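# Shut the kettle lid and leave the kettle upright

## Task

Push the kettle's lid down until it latches with a click, with the kettle still upright at the end, and finish with neither arm (nor its camera cable) in contact with the kettle or any other loose object.

## Robot and tools

Robot: two six-joint arms, left_arm and right_arm, each ending in a parallel two-finger gripper with a wrist camera (cam_left_wrist, cam_right_wrist, both 672x504). Loose objects may get a short nudge now and then from outside. Nothing may be knocked over or pushed out of the work area.

Frames: every pose and position in results is in the scene frame. Its origin sits at table-top height halfway between the two nominal arm bases; +z points up, +x points out across the table, and left_arm is on the +y side (arm names do not match image left/right). Calibrated bases: left_arm at (-0.029, +0.231, +0.012) m, right_arm at (-0.020, -0.242, +0.036) m, both turned only slightly about z. In the gripper's own axes the fingers point along +z and spread along y. end_effector_position is the spot between the pads, roughly 1 cm short of the fingertips. Printed hand positions and quaternions can be wrong by a few centimetres, more at long reach.

Command row: always 14 numbers, each in [-1, 1]. The first 7 are left_arm, the next 7 right_arm. Within each arm the order is: wrist roll (joint6), elbow (joint3), wrist yaw (joint5), shoulder (joint2), wrist pitch (joint4), waist (joint1), then gripper opening. The six joint numbers are offsets measured from the arm's Joint targets as they stood when the action (or move) began, not from the preceding row; sending the same offset twice therefore moves twice. Scale: 1.0 equals 2.224 rad for waist, shoulder and elbow, and 8.485 rad for the three wrist joints. The opening is absolute: +1 fully open, -1 shut. To leave a gripper unchanged, repeat its current command (0 would mean half-closed).

Joint ranges (rad): waist -2.618..3.054, shoulder 0..3.142, elbow 0..3.142, wrist pitch -1.571..1.571, wrist yaw -1.571..1.571, wrist roll -2.094..2.094. An action asking any joint to go more than 0.059 rad outside its range is rejected for both arms; a badly formed first action rejects the whole call. True ends may differ from these by up to 0.059 rad; a joint driven into its end produces a "joint sent to its limit" line.

Tools:
- execute_actions(actions, cameras): actions is a list of actions; each action is a table of 1 to 15 rows, each row lasting one 1/30 s step; if fewer than 15 rows, the last row is held to fill 15 steps (0.5 s). An empty list just reports state and images. cameras picks images: omitted/null/["all"] gives both, [] gives none.
- move(target, speed, blend, opening_speed, blocking, cameras): target is one 14-number row or a list of up to 15 rows, all offsets from the same starting Joint targets. All joints travel together, so grippers follow curves, with no obstacle avoidance. speed is the top rad/s of the joint with farthest to travel (0.01 to 12.57, default 0.5), one value or one per target. blend (rad) rounds corners at intermediate targets. opening_speed (at least 0.2 per second on the -1..+1 scale) ramps the finger command. blocking=false returns after about 0.5 s while motion continues. The result adds a "move:" line: done, off_target (at rest but a joint more than 0.035 rad off), moving, held, or fault, plus limits=held when steps were withheld. done does not prove there is no contact.
- wait(seconds 0 to 10): lets time pass holding last commands; a running move keeps going.
- stop(): brakes a running move; fast moves need room to stop.
- zoom_image(camera, region): region [x0, y0, x1, y1] in pixels of that camera's latest image, at most 504x504.
- read_manual(section): licence texts only.
- finished_scene(scene=1): ends the scene for good; the lid must stay shut and the kettle upright without the robot touching it.

Reading results: Joint positions and Joint velocities list each arm's joints in the order above (rad, rad/s), then the pad gap (m; 0.094 fully open). "within noise" means the arm is still. Joint targets are what your next offsets start from. Tool commands show current gripper commands. grip_measured uses the command scale and reads slightly wide when empty; grip_effort_nm is motor effort (negative closing), not pad force. Joint torques include gravity, have per-unit offsets, and joints 2, 4 and 6 wrap at ±28 N m. Action calls also list joint positions at some steps. "joint command not followed" means the clearance check altered targets; it does not keep the grippers apart. Each joint target may lead its measured angle by at most 0.339 rad (big joints) or 2.2 rad (wrist), and targets that would move a gripper over 200 mm are scaled back, so large motions take several actions.

Cautions: press the lid with a slow, controlled motion; speed and overshoot past contact raise impact force. Avoid hard hits, slams, and letting the kettle tip or slide. Never let the arms collide or one gripper pinch the other's fingers. A camera cable resting on an object counts as touching it. Stretched-out arms, held loads, or pushing against something unreachable heat motors: MOTOR HOT appears at 75 °C, an OVER-TEMPERATURE FAULT at 90 °C folds that arm away for good. To end a push, command the Joint targets back past the measured positions. Finish by lifting both grippers clear of the kettle before calling finished_scene.

Each tool is called after ">>>" as name(argument=value, ...) on one line, values as JSON.

## Session

>>> execute_actions(actions=[])

Scene clock: 0.00 s.
left_arm: end_effector_position=(+0.1745, +0.1668, +0.3848) grip_measured=+1.000 grip_effort_nm=n/a end_effector_quat_wxyz=(+0.615, +0.055, +0.785, -0.040) | right_arm: end_effector_position=(+0.2296, -0.0822, +0.3017) grip_measured=+1.000 grip_effort_nm=n/a end_effector_quat_wxyz=(+0.522, -0.132, +0.813, +0.221)
Joint names: [wrist roll, elbow, wrist yaw, shoulder, wrist pitch, waist]
Joint positions: left_arm=[-0.234 1.106 -0.765 0.594 -0.851 -0.898 0.094] | right_arm=[0.244 0.729 0.011 0.715 -0.381 0.598 0.094]
Joint velocities: within noise
Joint torques (N m): no reading
Heat: left arm: 41 °C; right arm: 30 °C.
Joint targets: left_arm=[-0.234 1.114 -0.773 0.592 -0.852 -0.898] | right_arm=[0.244 0.741 0.012 0.708 -0.379 0.599]
Tool commands: left_gripper/opening=+1.0 right_gripper/opening=+1.0

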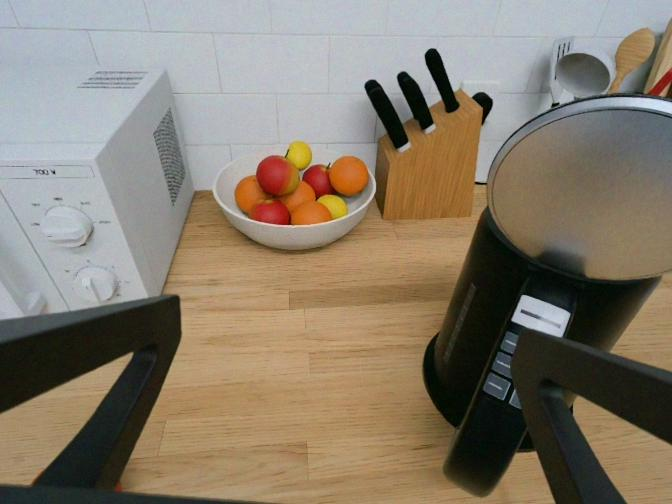

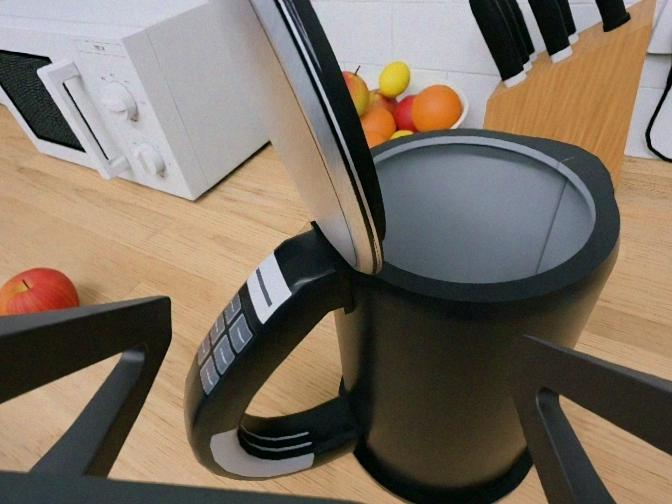

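>>> move(target=[[0.0276, 0.2626, 0.0911, 0.2995, -0.0222, 0.1317, -1, -0.0288, 0.0490, -0.0651, -0.0935, -0.0143, -0.2244, 1]], speed=0.8, opening_speed=2)

Scene clock: 130.70 s.
left_arm: end_effector_position=(+0.2464, +0.0277, +0.3929) grip_measured=-0.987 grip_effort_nm=-0.725 end_effector_quat_wxyz=(+0.439, +0.276, +0.843, -0.145) | right_arm: end_effector_position=(+0.1980, -0.1335, +0.3732) grip_measured=+1.000 grip_effort_nm=-0.007 end_effector_quat_wxyz=(+0.607, -0.193, +0.736, +0.229)
Joint names: [wrist roll, elbow, wrist yaw, shoulder, wrist pitch, waist]
Joint positions: left_arm=[-0.007 1.668 -0.006 1.255 -1.022 -0.611 0.001] | right_arm=[0.012 0.817 -0.529 0.513 -0.489 0.105 0.094]
Joint velocities: within noise
Joint torques (N m): left_arm=[0.05 8.31 0.01 -2.59 1.51 0.61] | right_arm=[-0.13 7.64 -0.09 0.61 1.47 -0.42]
Heat: left arm: 41 °C; right arm: 32 °C.
Joint targets: left_arm=[0.000 1.698 -0.001 1.258 -1.040 -0.605] | right_arm=[-0.001 0.850 -0.541 0.500 -0.500 0.099]
move: done

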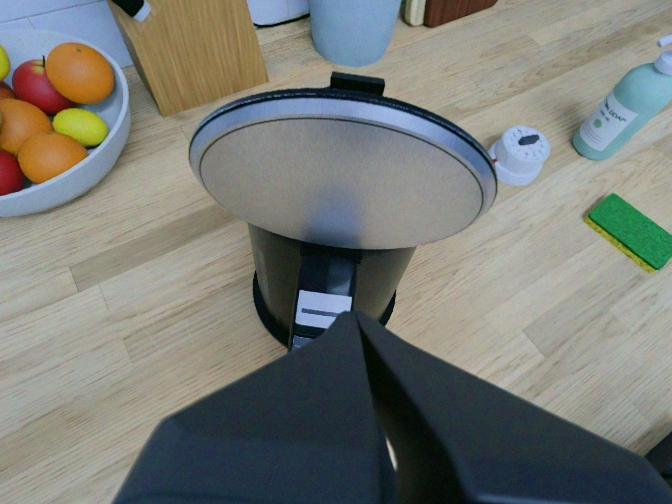

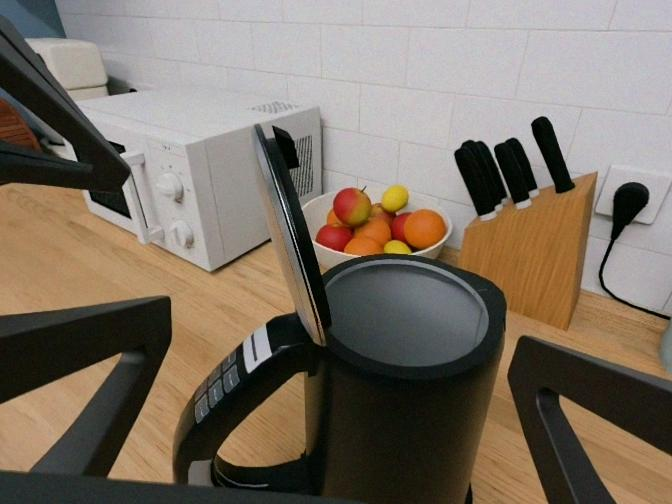

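>>> move(target=[[0, 0.0213, 0, 0.0798, 0.0140, 0, -1, 0,0,0,0,0,0,1],[0, 0.1465, 0, 0.1933, 0.0110, 0, -1, 0,0,0,0,0,0,1]], speed=[0.4, 0.3], blend=0.02)

Scene clock: 259.00 s.
left_arm: end_effector_position=(+0.3398, -0.0427, +0.3826) grip_measured=-0.987 grip_effort_nm=-0.720 end_effector_quat_wxyz=(+0.431, +0.278, +0.847, -0.143) | right_arm: end_effector_position=(+0.1979, -0.1334, +0.3731) grip_measured=+1.000 grip_effort_nm=-0.007 end_effector_quat_wxyz=(+0.607, -0.193, +0.736, +0.230)
Joint names: [wrist roll, elbow, wrist yaw, shoulder, wrist pitch, waist]
Joint positions: left_arm=[-0.006 1.991 -0.004 1.666 -0.954 -0.611 0.001] | right_arm=[0.011 0.817 -0.53 0.513 -0.489 0.105 0.094]
Joint velocities: within noise
Joint torques (N m): left_arm=[0.06 8.73 0 -4.96 1.78 0.55] | right_arm=[-0.16 7.69 -0.13 0.59 1.47 -0.46]
Heat: left arm: 40 °C; right arm: 31 °C.
Joint targets: left_arm=[0.001 2.024 0.000 1.688 -0.947 -0.605] | right_arm=[-0.001 0.850 -0.541 0.500 -0.500 0.099]
move: done

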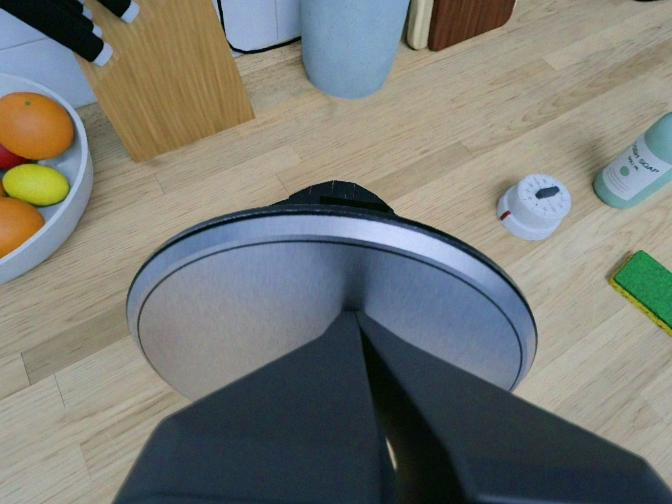

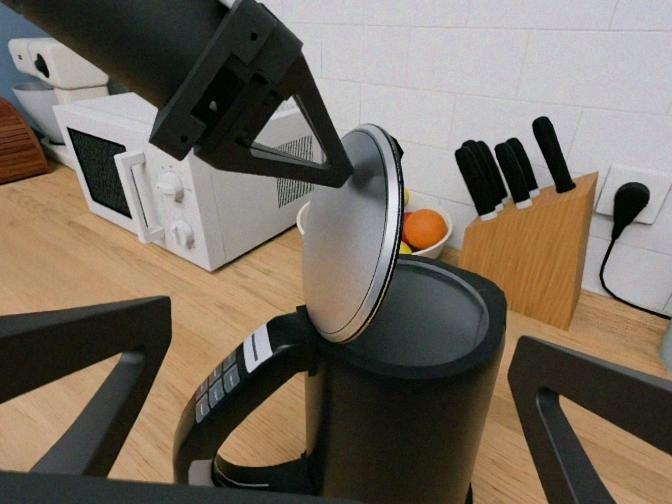

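>>> move(target=[[0, 0.0696, 0, 0.0707, 0.0003, 0, -1, 0,0,0,0,0,0,1],[0, 0.0884, 0, 0.1186, 0.0079, 0, -1, 0,0,0,0,0,0,1],[0, 0.0545, 0, 0.1401, 0.0224, 0, -1, 0,0,0,0,0,0,1]], speed=0.28, blend=0.02)

Scene clock: 271.50 s.
left_arm: end_effector_position=(+0.4207, -0.1032, +0.3436) grip_measured=-0.987 grip_effort_nm=-0.716 end_effector_quat_wxyz=(+0.452, +0.274, +0.835, -0.150) | right_arm: end_effector_position=(+0.1979, -0.1334, +0.3731) grip_measured=+1.000 grip_effort_nm=-0.002 end_effector_quat_wxyz=(+0.606, -0.193, +0.736, +0.230)
Joint names: [wrist roll, elbow, wrist yaw, shoulder, wrist pitch, waist]
Joint positions: left_arm=[-0.006 2.161 -0.004 1.97 -0.768 -0.611 0.001] | right_arm=[0.011 0.817 -0.53 0.513 -0.489 0.105 0.094]
Joint velocities: within noise
Joint torques (N m): left_arm=[0.06 5.29 0.01 -7.25 1.82 0.51] | right_arm=[-0.14 7.65 -0.14 0.64 1.49 -0.44]
Heat: left arm: 41 °C; right arm: 31 °C.
Joint targets: left_arm=[0.001 2.145 0.000 1.999 -0.757 -0.605] | right_arm=[-0.001 0.850 -0.541 0.500 -0.500 0.099]
move: done

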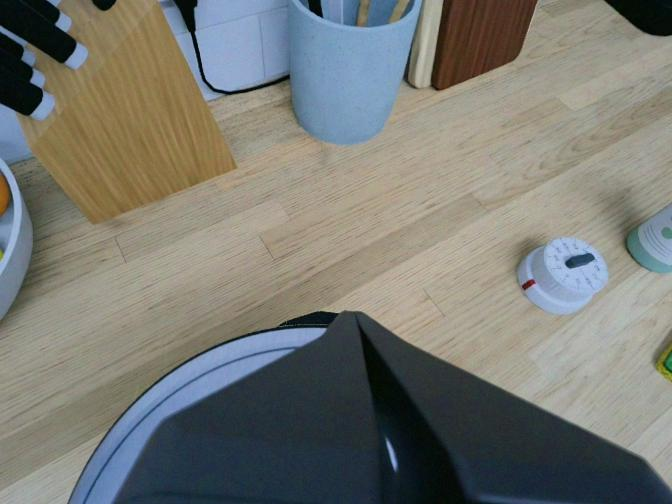

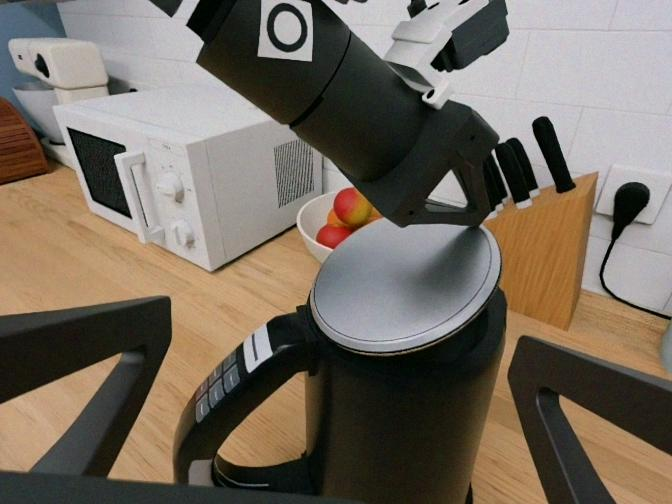

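>>> move(target=[[0, -0.1000, 0, -0.0553, 0.0117, 0.0081, -1, 0,0,0,0,0,0,1],[0, -0.1303, 0, -0.0437, 0.0227, 0.0081, -1, 0,0,0,0,0,0,1]], speed=0.2)

Scene clock: 312.93 s.
left_arm: end_effector_position=(+0.4300, -0.1000, +0.3033) grip_measured=-0.987 grip_effort_nm=-0.716 end_effector_quat_wxyz=(+0.463, +0.267, +0.831, -0.152) | right_arm: end_effector_position=(+0.1979, -0.1334, +0.3731) grip_measured=+1.000 grip_effort_nm=0.002 end_effector_quat_wxyz=(+0.606, -0.193, +0.736, +0.230)
Joint names: [wrist roll, elbow, wrist yaw, shoulder, wrist pitch, waist]
Joint positions: left_arm=[-0.006 1.884 0 1.909 -0.527 -0.595 0.001] | right_arm=[0.011 0.817 -0.53 0.513 -0.489 0.105 0.094]
Joint velocities: within noise
Joint torques (N m): left_arm=[0.06 4.59 -0.04 -9.68 1.4 0.88] | right_arm=[-0.15 7.62 -0.16 0.59 1.49 -0.47]
Heat: left arm: 39 °C; right arm: 31 °C.
Joint targets: left_arm=[0.001 1.856 -0.001 1.902 -0.564 -0.587] | right_arm=[-0.001 0.850 -0.541 0.500 -0.500 0.099]
move: off_target (left_arm); left_arm: the wrist pitch is farthest, 0.038 rad from its target

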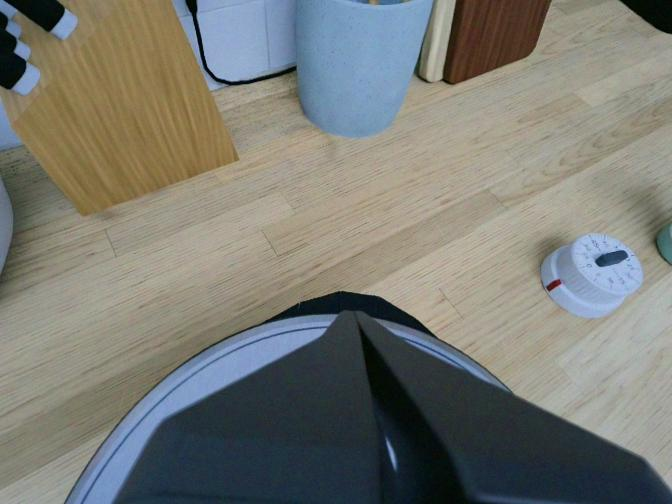

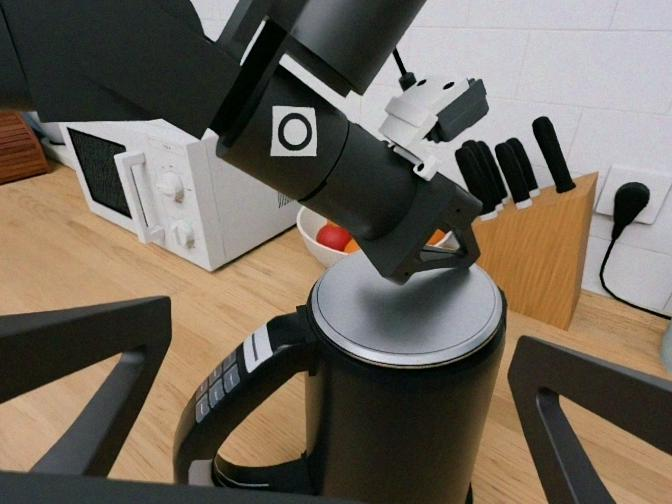

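>>> move(target=[0, -0.0782, 0, -0.0101, 0.0179, 0, -1, 0,0,0,0,0,0,1], speed=0.15)

Scene clock: 342.33 s.
left_arm: end_effector_position=(+0.4345, -0.1033, +0.2900) grip_measured=-0.987 grip_effort_nm=-0.720 end_effector_quat_wxyz=(+0.494, +0.261, +0.813, -0.161) | right_arm: end_effector_position=(+0.1979, -0.1334, +0.3731) grip_measured=+1.000 grip_effort_nm=-0.002 end_effector_quat_wxyz=(+0.606, -0.193, +0.736, +0.230)
Joint names: [wrist roll, elbow, wrist yaw, shoulder, wrist pitch, waist]
Joint positions: left_arm=[-0.005 1.722 0 1.876 -0.323 -0.595 0.001] | right_arm=[0.011 0.817 -0.53 0.513 -0.489 0.105 0.094]
Joint velocities: within noise
Joint torques (N m): left_arm=[0.06 3.93 -0.03 -8.76 0.88 0.75] | right_arm=[-0.14 7.62 -0.14 0.58 1.49 -0.49]
Heat: left arm: 39 °C; right arm: 30 °C.
Joint targets: left_arm=[0.001 1.681 -0.001 1.880 -0.412 -0.587] | right_arm=[-0.001 0.850 -0.541 0.500 -0.500 0.099]
move: off_target (left_arm); left_arm: the wrist pitch is farthest, 0.089 rad from its target

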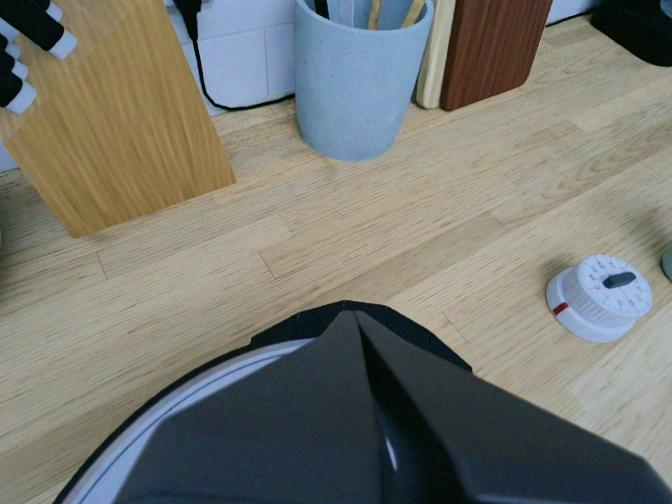

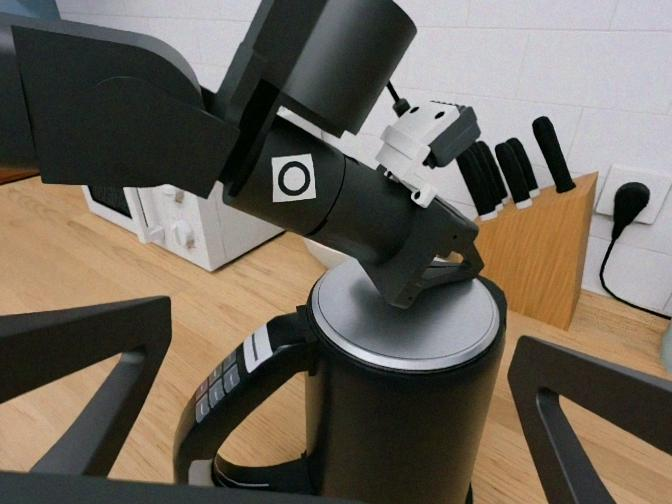

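>>> zoom_image(camera="cam_right_wrist", region=[280, 220, 540, 420])

Scaled by 1.938.

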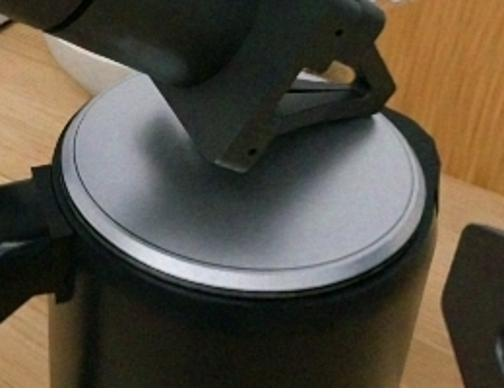

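>>> move(target=[0, 0.1889, 0, 0.0956, -0.0526, 0, -1, 0,0,0,0,0,0,1], speed=0.3)

Scene clock: 370.43 s.
left_arm: end_effector_position=(+0.4362, -0.1045, +0.2879) grip_measured=-0.987 grip_effort_nm=-0.720 end_effector_quat_wxyz=(+0.413, +0.276, +0.858, -0.135) | right_arm: end_effector_position=(+0.1979, -0.1334, +0.3731) grip_measured=+1.000 grip_effort_nm=-0.002 end_effector_quat_wxyz=(+0.606, -0.193, +0.736, +0.230)
Joint names: [wrist roll, elbow, wrist yaw, shoulder, wrist pitch, waist]
Joint positions: left_arm=[-0.005 2.1 0 2.035 -0.737 -0.595 0.001] | right_arm=[0.011 0.817 -0.53 0.513 -0.489 0.105 0.094]
Joint velocities: within noise
Joint torques (N m): left_arm=[0.04 6.75 -0.05 -5.83 0.41 0.85] | right_arm=[-0.16 7.64 -0.12 0.51 1.47 -0.4]
Heat: left arm: 38 °C; right arm: 30 °C.
Joint targets: left_arm=[0.001 2.102 -0.001 2.092 -0.859 -0.587] | right_arm=[-0.001 0.850 -0.541 0.500 -0.500 0.099]
move: off_target (left_arm); left_arm: the wrist pitch is farthest, 0.122 rad from its target

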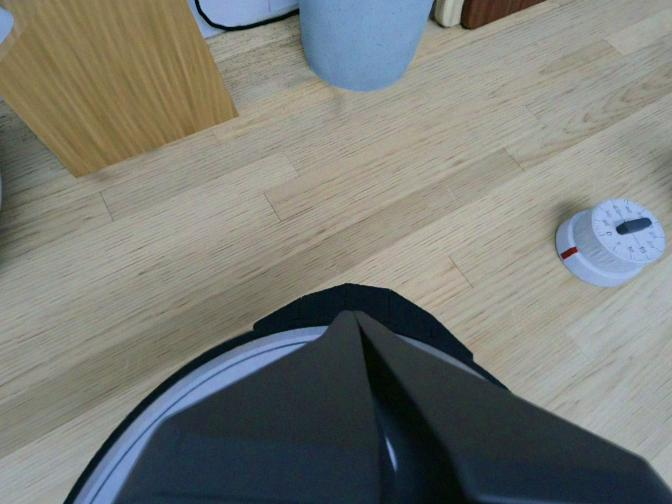

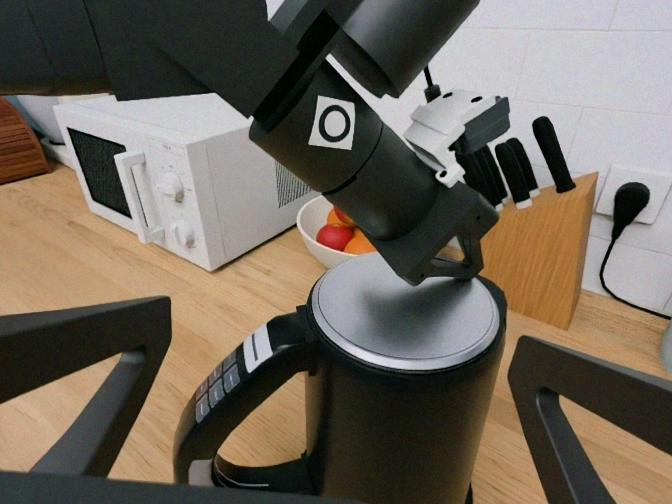

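>>> zoom_image(camera="cam_right_wrist", region=[280, 220, 540, 420])

>>> zoom_image(camera="cam_left_wrist", region=[180, 260, 540, 504])

Scaled by 1.938.

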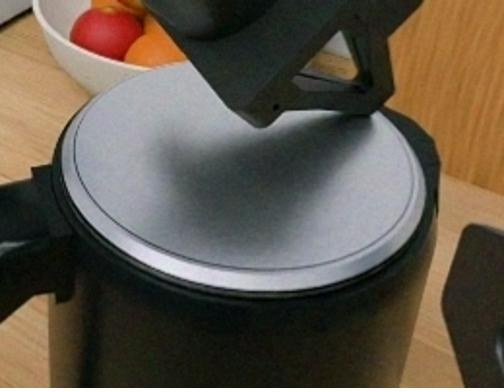

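Scaled by 1.400.

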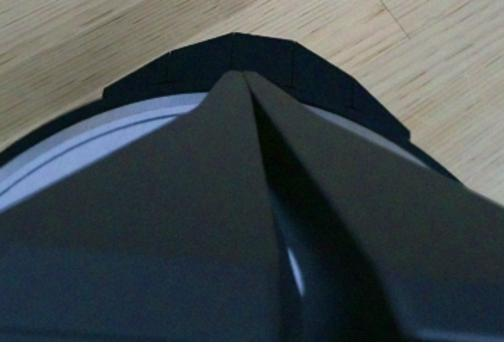

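>>> move(target=[0, -0.0470, 0, -0.0117, 0.0093, 0, -1, 0,0,0,0,0,0,1], speed=0.2)

Scene clock: 386.90 s.
left_arm: end_effector_position=(+0.4444, -0.1104, +0.2836) grip_measured=-0.987 grip_effort_nm=-0.720 end_effector_quat_wxyz=(+0.431, +0.273, +0.848, -0.141) | right_arm: end_effector_position=(+0.1979, -0.1334, +0.3731) grip_measured=+1.000 grip_effort_nm=-0.007 end_effector_quat_wxyz=(+0.606, -0.193, +0.736, +0.230)
Joint names: [wrist roll, elbow, wrist yaw, shoulder, wrist pitch, waist]
Joint positions: left_arm=[-0.005 2.047 0 2.035 -0.641 -0.595 0.001] | right_arm=[0.011 0.817 -0.53 0.513 -0.489 0.105 0.094]
Joint velocities: within noise
Joint torques (N m): left_arm=[0.05 2.97 -0.04 -7.86 0.25 0.83] | right_arm=[-0.14 7.65 -0.12 0.59 1.47 -0.51]
Heat: left arm: 38 °C; right arm: 30 °C.
Joint targets: left_arm=[0.001 1.997 -0.001 2.066 -0.780 -0.587] | right_arm=[-0.001 0.850 -0.541 0.500 -0.500 0.099]
move: off_target (left_arm); left_arm: the wrist pitch is farthest, 0.139 rad from its target

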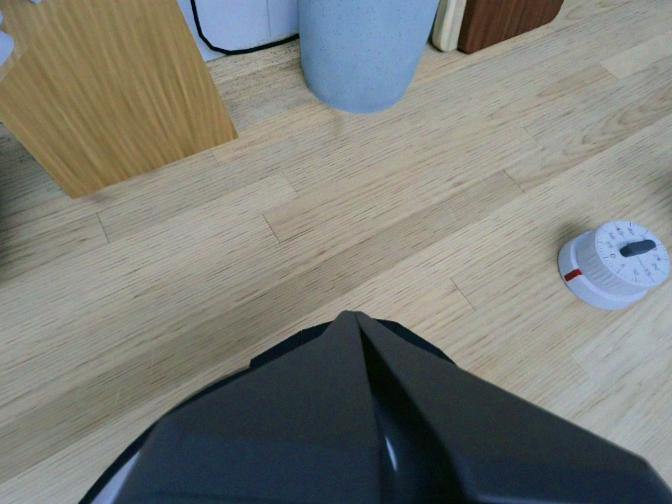

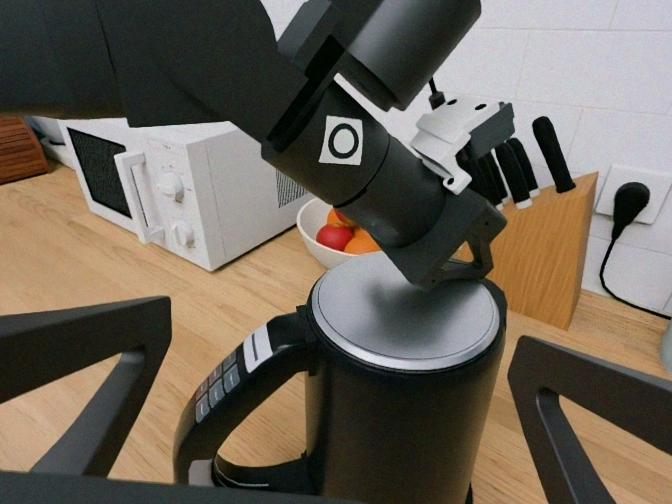

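>>> move(target=[0, 0.0702, 0, -0.0403, -0.0113, 0, -1, 0,0,0,0,0,0,1], speed=0.25)

Scene clock: 396.63 s.
left_arm: end_effector_position=(+0.4263, -0.0960, +0.2913) grip_measured=-0.987 grip_effort_nm=-0.720 end_effector_quat_wxyz=(+0.395, +0.277, +0.866, -0.129) | right_arm: end_effector_position=(+0.1979, -0.1334, +0.3731) grip_measured=+1.000 grip_effort_nm=-0.007 end_effector_quat_wxyz=(+0.606, -0.193, +0.736, +0.230)
Joint names: [wrist roll, elbow, wrist yaw, shoulder, wrist pitch, waist]
Joint positions: left_arm=[-0.005 2.128 0 2.022 -0.819 -0.593 0.001] | right_arm=[0.011 0.817 -0.53 0.513 -0.489 0.105 0.094]
Joint velocities: within noise
Joint torques (N m): left_arm=[0.05 8.47 -0.04 -13.22 1.02 0.65] | right_arm=[-0.16 7.62 -0.14 0.58 1.49 -0.49]
Heat: left arm: 38 °C; right arm: 30 °C.
Joint targets: left_arm=[0.001 2.153 -0.001 1.977 -0.876 -0.587] | right_arm=[-0.001 0.850 -0.541 0.500 -0.500 0.099]
move: off_target (left_arm); left_arm: the wrist pitch is farthest, 0.056 rad from its target

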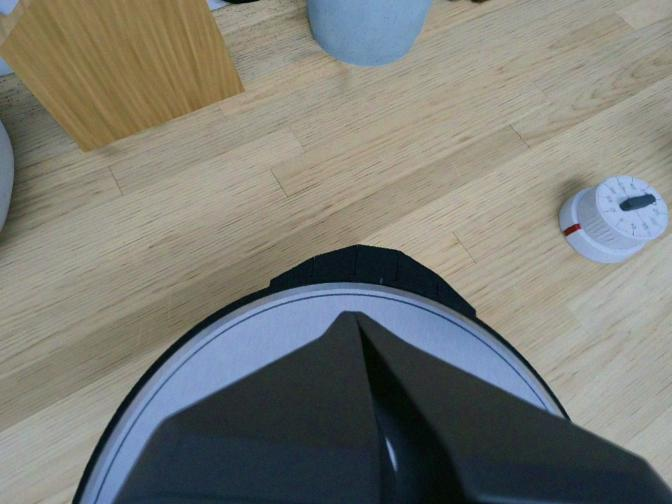

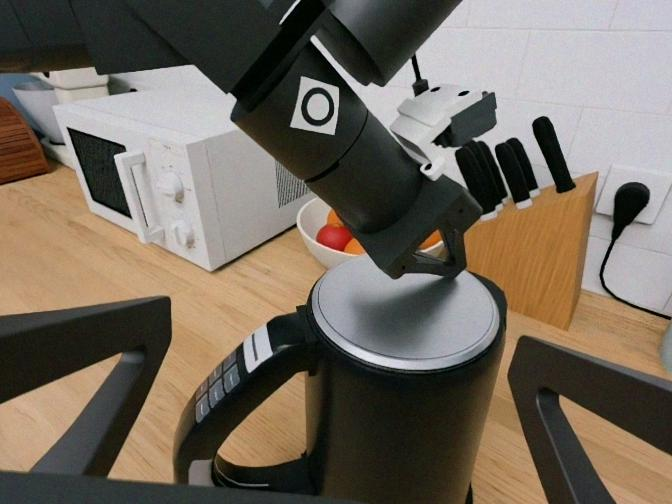

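>>> move(target=[0, 0.0953, 0, 0.0019, -0.0245, 0, -1, 0,0,0,0,0,0,1], speed=0.3)

>>> zoom_image(camera="cam_right_wrist", region=[280, 220, 540, 420])

Scene clock: 409.17 s.
left_arm: end_effector_position=(+0.4031, -0.0793, +0.3323) grip_measured=-0.987 grip_effort_nm=-0.720 end_effector_quat_wxyz=(+0.380, +0.280, +0.873, -0.124) | right_arm: end_effector_position=(+0.1979, -0.1334, +0.3731) grip_measured=+1.000 grip_effort_nm=0.007 end_effector_quat_wxyz=(+0.606, -0.193, +0.736, +0.230)
Joint names: [wrist roll, elbow, wrist yaw, shoulder, wrist pitch, waist]
Joint positions: left_arm=[-0.005 2.337 0 2.022 -1.063 -0.593 0.001] | right_arm=[0.011 0.817 -0.53 0.513 -0.489 0.105 0.094]
Joint velocities: within noise
Joint torques (N m): left_arm=[0.03 8.27 -0.01 -12.44 1.38 0.61] | right_arm=[-0.15 7.58 -0.13 0.62 1.47 -0.42]
Heat: left arm: 38 °C; right arm: 30 °C.
Joint targets: left_arm=[0.001 2.365 -0.001 1.981 -1.083 -0.587] | right_arm=[-0.001 0.850 -0.541 0.500 -0.500 0.099]
move: off_target (left_arm); left_arm: the shoulder is farthest, 0.041 rad from its target

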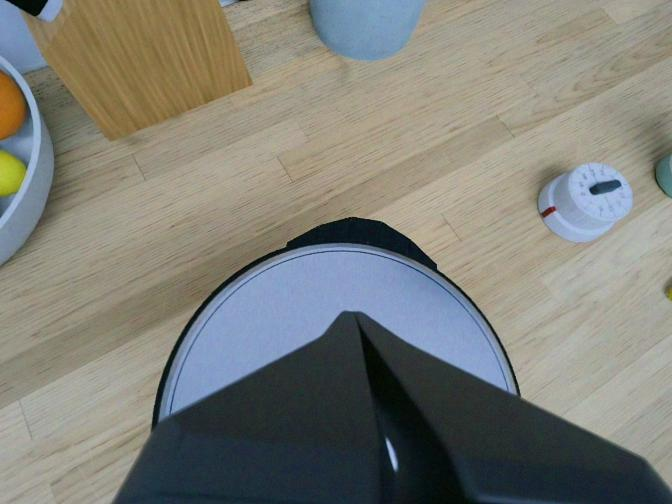

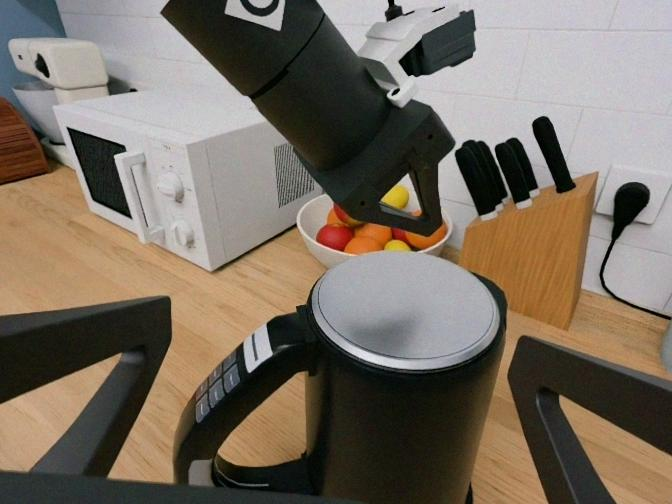

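Scaled by 1.938.

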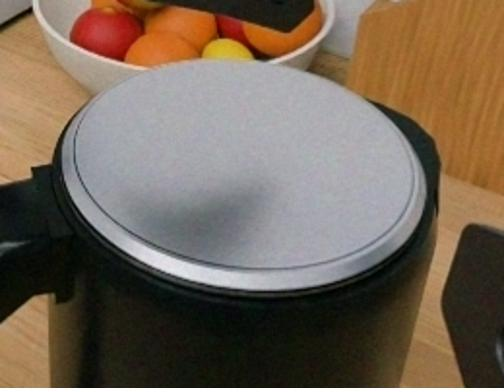

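>>> zoom_image(camera="cam_right_wrist", region=[420, 240, 520, 340])

>>> zoom_image(camera="cam_left_wrist", region=[260, 200, 460, 300])

>>> zoom_image(camera="cam_right_wrist", region=[290, 290, 390, 390])

Scaled by 5.040.

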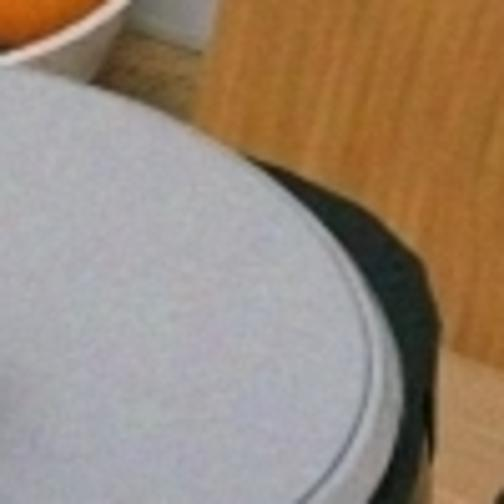

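Scaled by 2.520.

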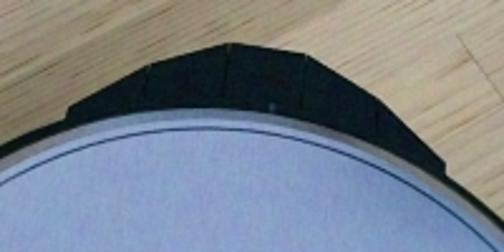

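Scaled by 5.040.

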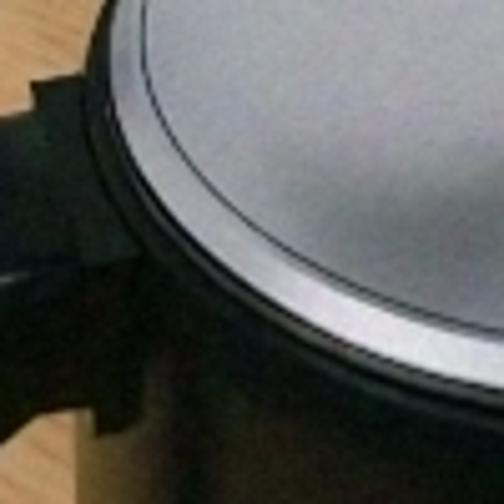

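>>> move(target=[[0, -0.0370, 0, 0.0598, 0.0077, 0, -1, 0,0,0,0,0,0,1],[0, -0.1680, 0, 0.0170, 0.0308, 0, -1, 0,0,0,0,0,0,1],[0, -0.2257, 0, 0.0020, 0.0420, 0, -1, 0,0,0,0,0,0,1]], speed=[0.3, 0.25, 0.2])

>>> zoom_image(camera="cam_right_wrist", region=[420, 240, 520, 340])

Scene clock: 457.37 s.
left_arm: end_effector_position=(+0.4286, -0.0977, +0.2883) grip_measured=-0.987 grip_effort_nm=-0.720 end_effector_quat_wxyz=(+0.436, +0.271, +0.846, -0.142) | right_arm: end_effector_position=(+0.1979, -0.1334, +0.3731) grip_measured=+1.000 grip_effort_nm=-0.002 end_effector_quat_wxyz=(+0.606, -0.193, +0.736, +0.230)
Joint names: [wrist roll, elbow, wrist yaw, shoulder, wrist pitch, waist]
Joint positions: left_arm=[-0.005 1.918 0 1.938 -0.599 -0.593 0.001] | right_arm=[0.011 0.817 -0.53 0.513 -0.489 0.105 0.094]
Joint velocities: within noise
Joint torques (N m): left_arm=[0.03 2.56 -0.03 -5.96 0.37 0.61] | right_arm=[-0.14 7.6 -0.14 0.59 1.48 -0.43]
Heat: left arm: 38 °C; right arm: 30 °C.
Joint targets: left_arm=[0.001 1.863 -0.001 1.985 -0.727 -0.587] | right_arm=[-0.001 0.850 -0.541 0.500 -0.500 0.099]
move: off_target (left_arm); left_arm: the wrist pitch is farthest, 0.127 rad from its target

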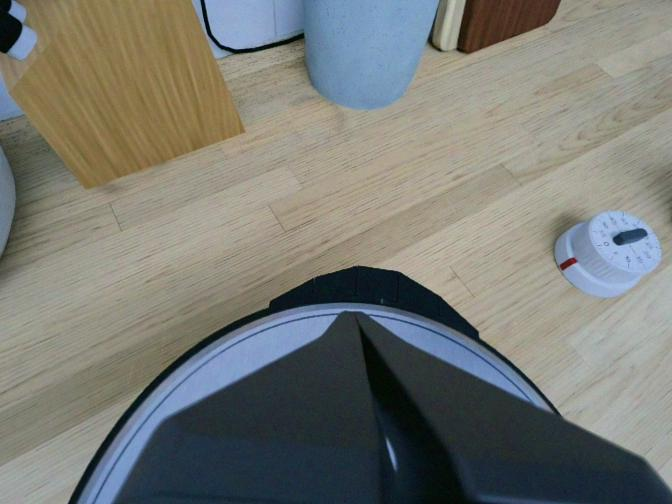

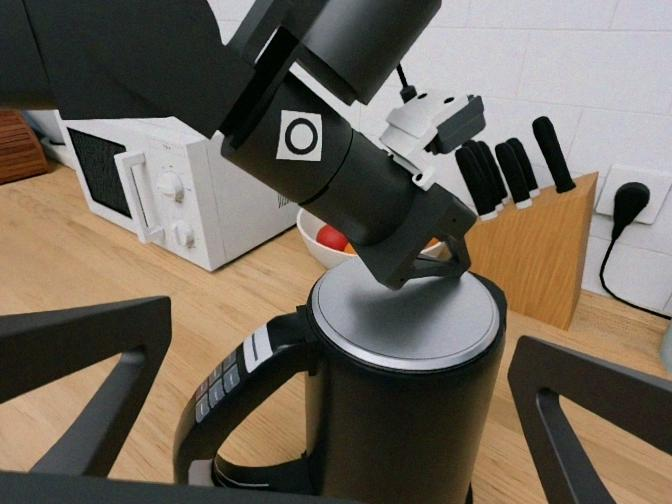

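Scaled by 5.040.

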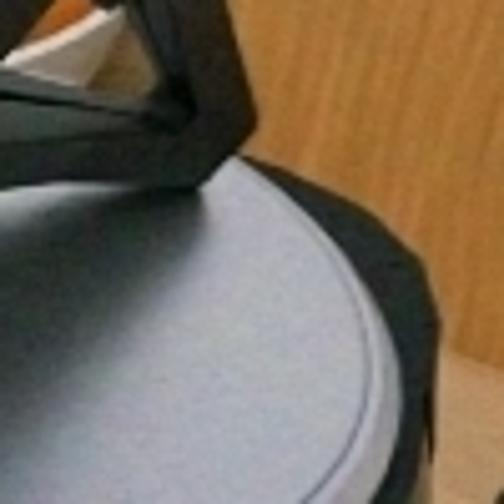

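>>> move(target=[0, 0.2257, 0, -0.0020, -0.0420, 0, -1, 0,0,0,0,0,0,1], speed=0.5)

>>> zoom_image(camera="cam_right_wrist", region=[420, 240, 520, 340])

Scene clock: 471.57 s.
left_arm: end_effector_position=(+0.3919, -0.0712, +0.3652) grip_measured=-0.987 grip_effort_nm=-0.716 end_effector_quat_wxyz=(+0.409, +0.275, +0.860, -0.133) | right_arm: end_effector_position=(+0.1979, -0.1334, +0.3731) grip_measured=+1.000 grip_effort_nm=-0.007 end_effector_quat_wxyz=(+0.606, -0.193, +0.736, +0.230)
Joint names: [wrist roll, elbow, wrist yaw, shoulder, wrist pitch, waist]
Joint positions: left_arm=[-0.005 2.34 0 1.959 -1.064 -0.593 0.001] | right_arm=[0.011 0.817 -0.53 0.513 -0.489 0.105 0.094]
Joint velocities: within noise
Joint torques (N m): left_arm=[0.05 7.9 -0.03 -7.08 1.45 0.61] | right_arm=[-0.14 7.62 -0.13 0.54 1.46 -0.39]
Heat: left arm: 38 °C; right arm: 30 °C.
Joint targets: left_arm=[0.001 2.365 -0.001 1.981 -1.083 -0.587] | right_arm=[-0.001 0.850 -0.541 0.500 -0.500 0.099]
move: done

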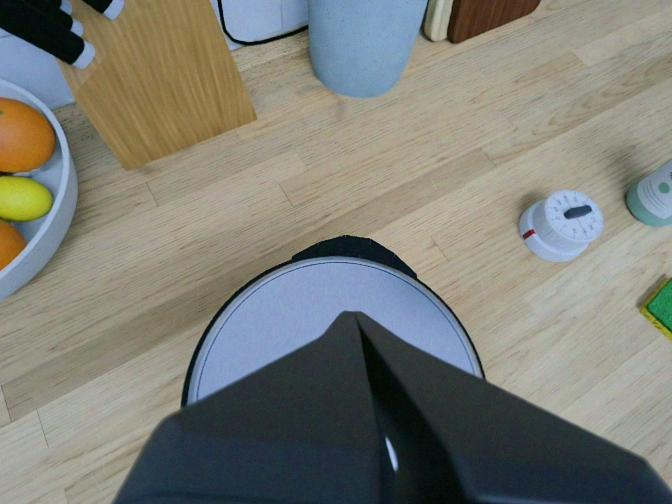

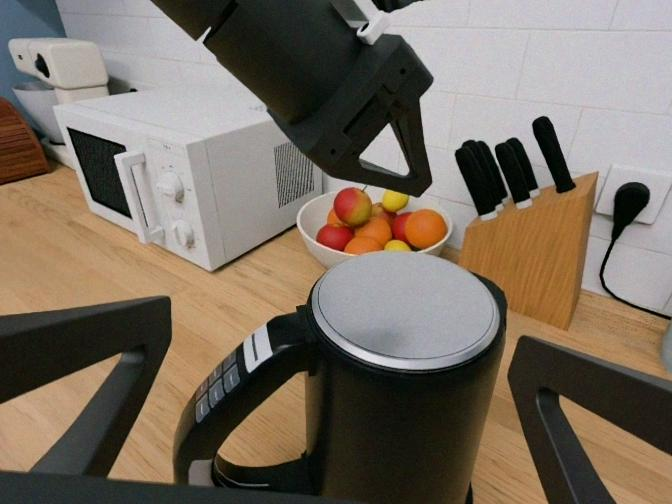

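Scaled by 5.040.

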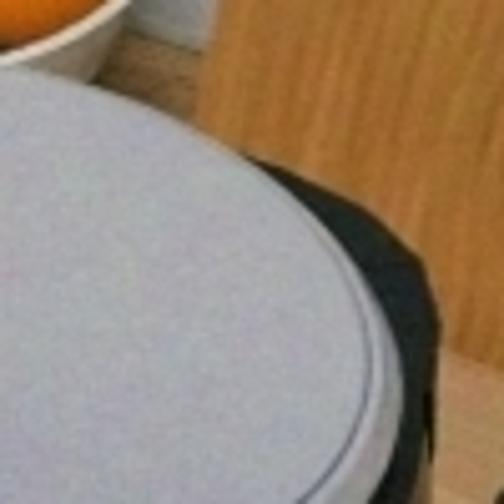

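The lid is flush with the rim. It did not move when I pressed it or after I let go, so it looks latched. The kettle is standing, and neither arm is touching it.

>>> finished_scene(scene=1)

The scene is finished: the task was done.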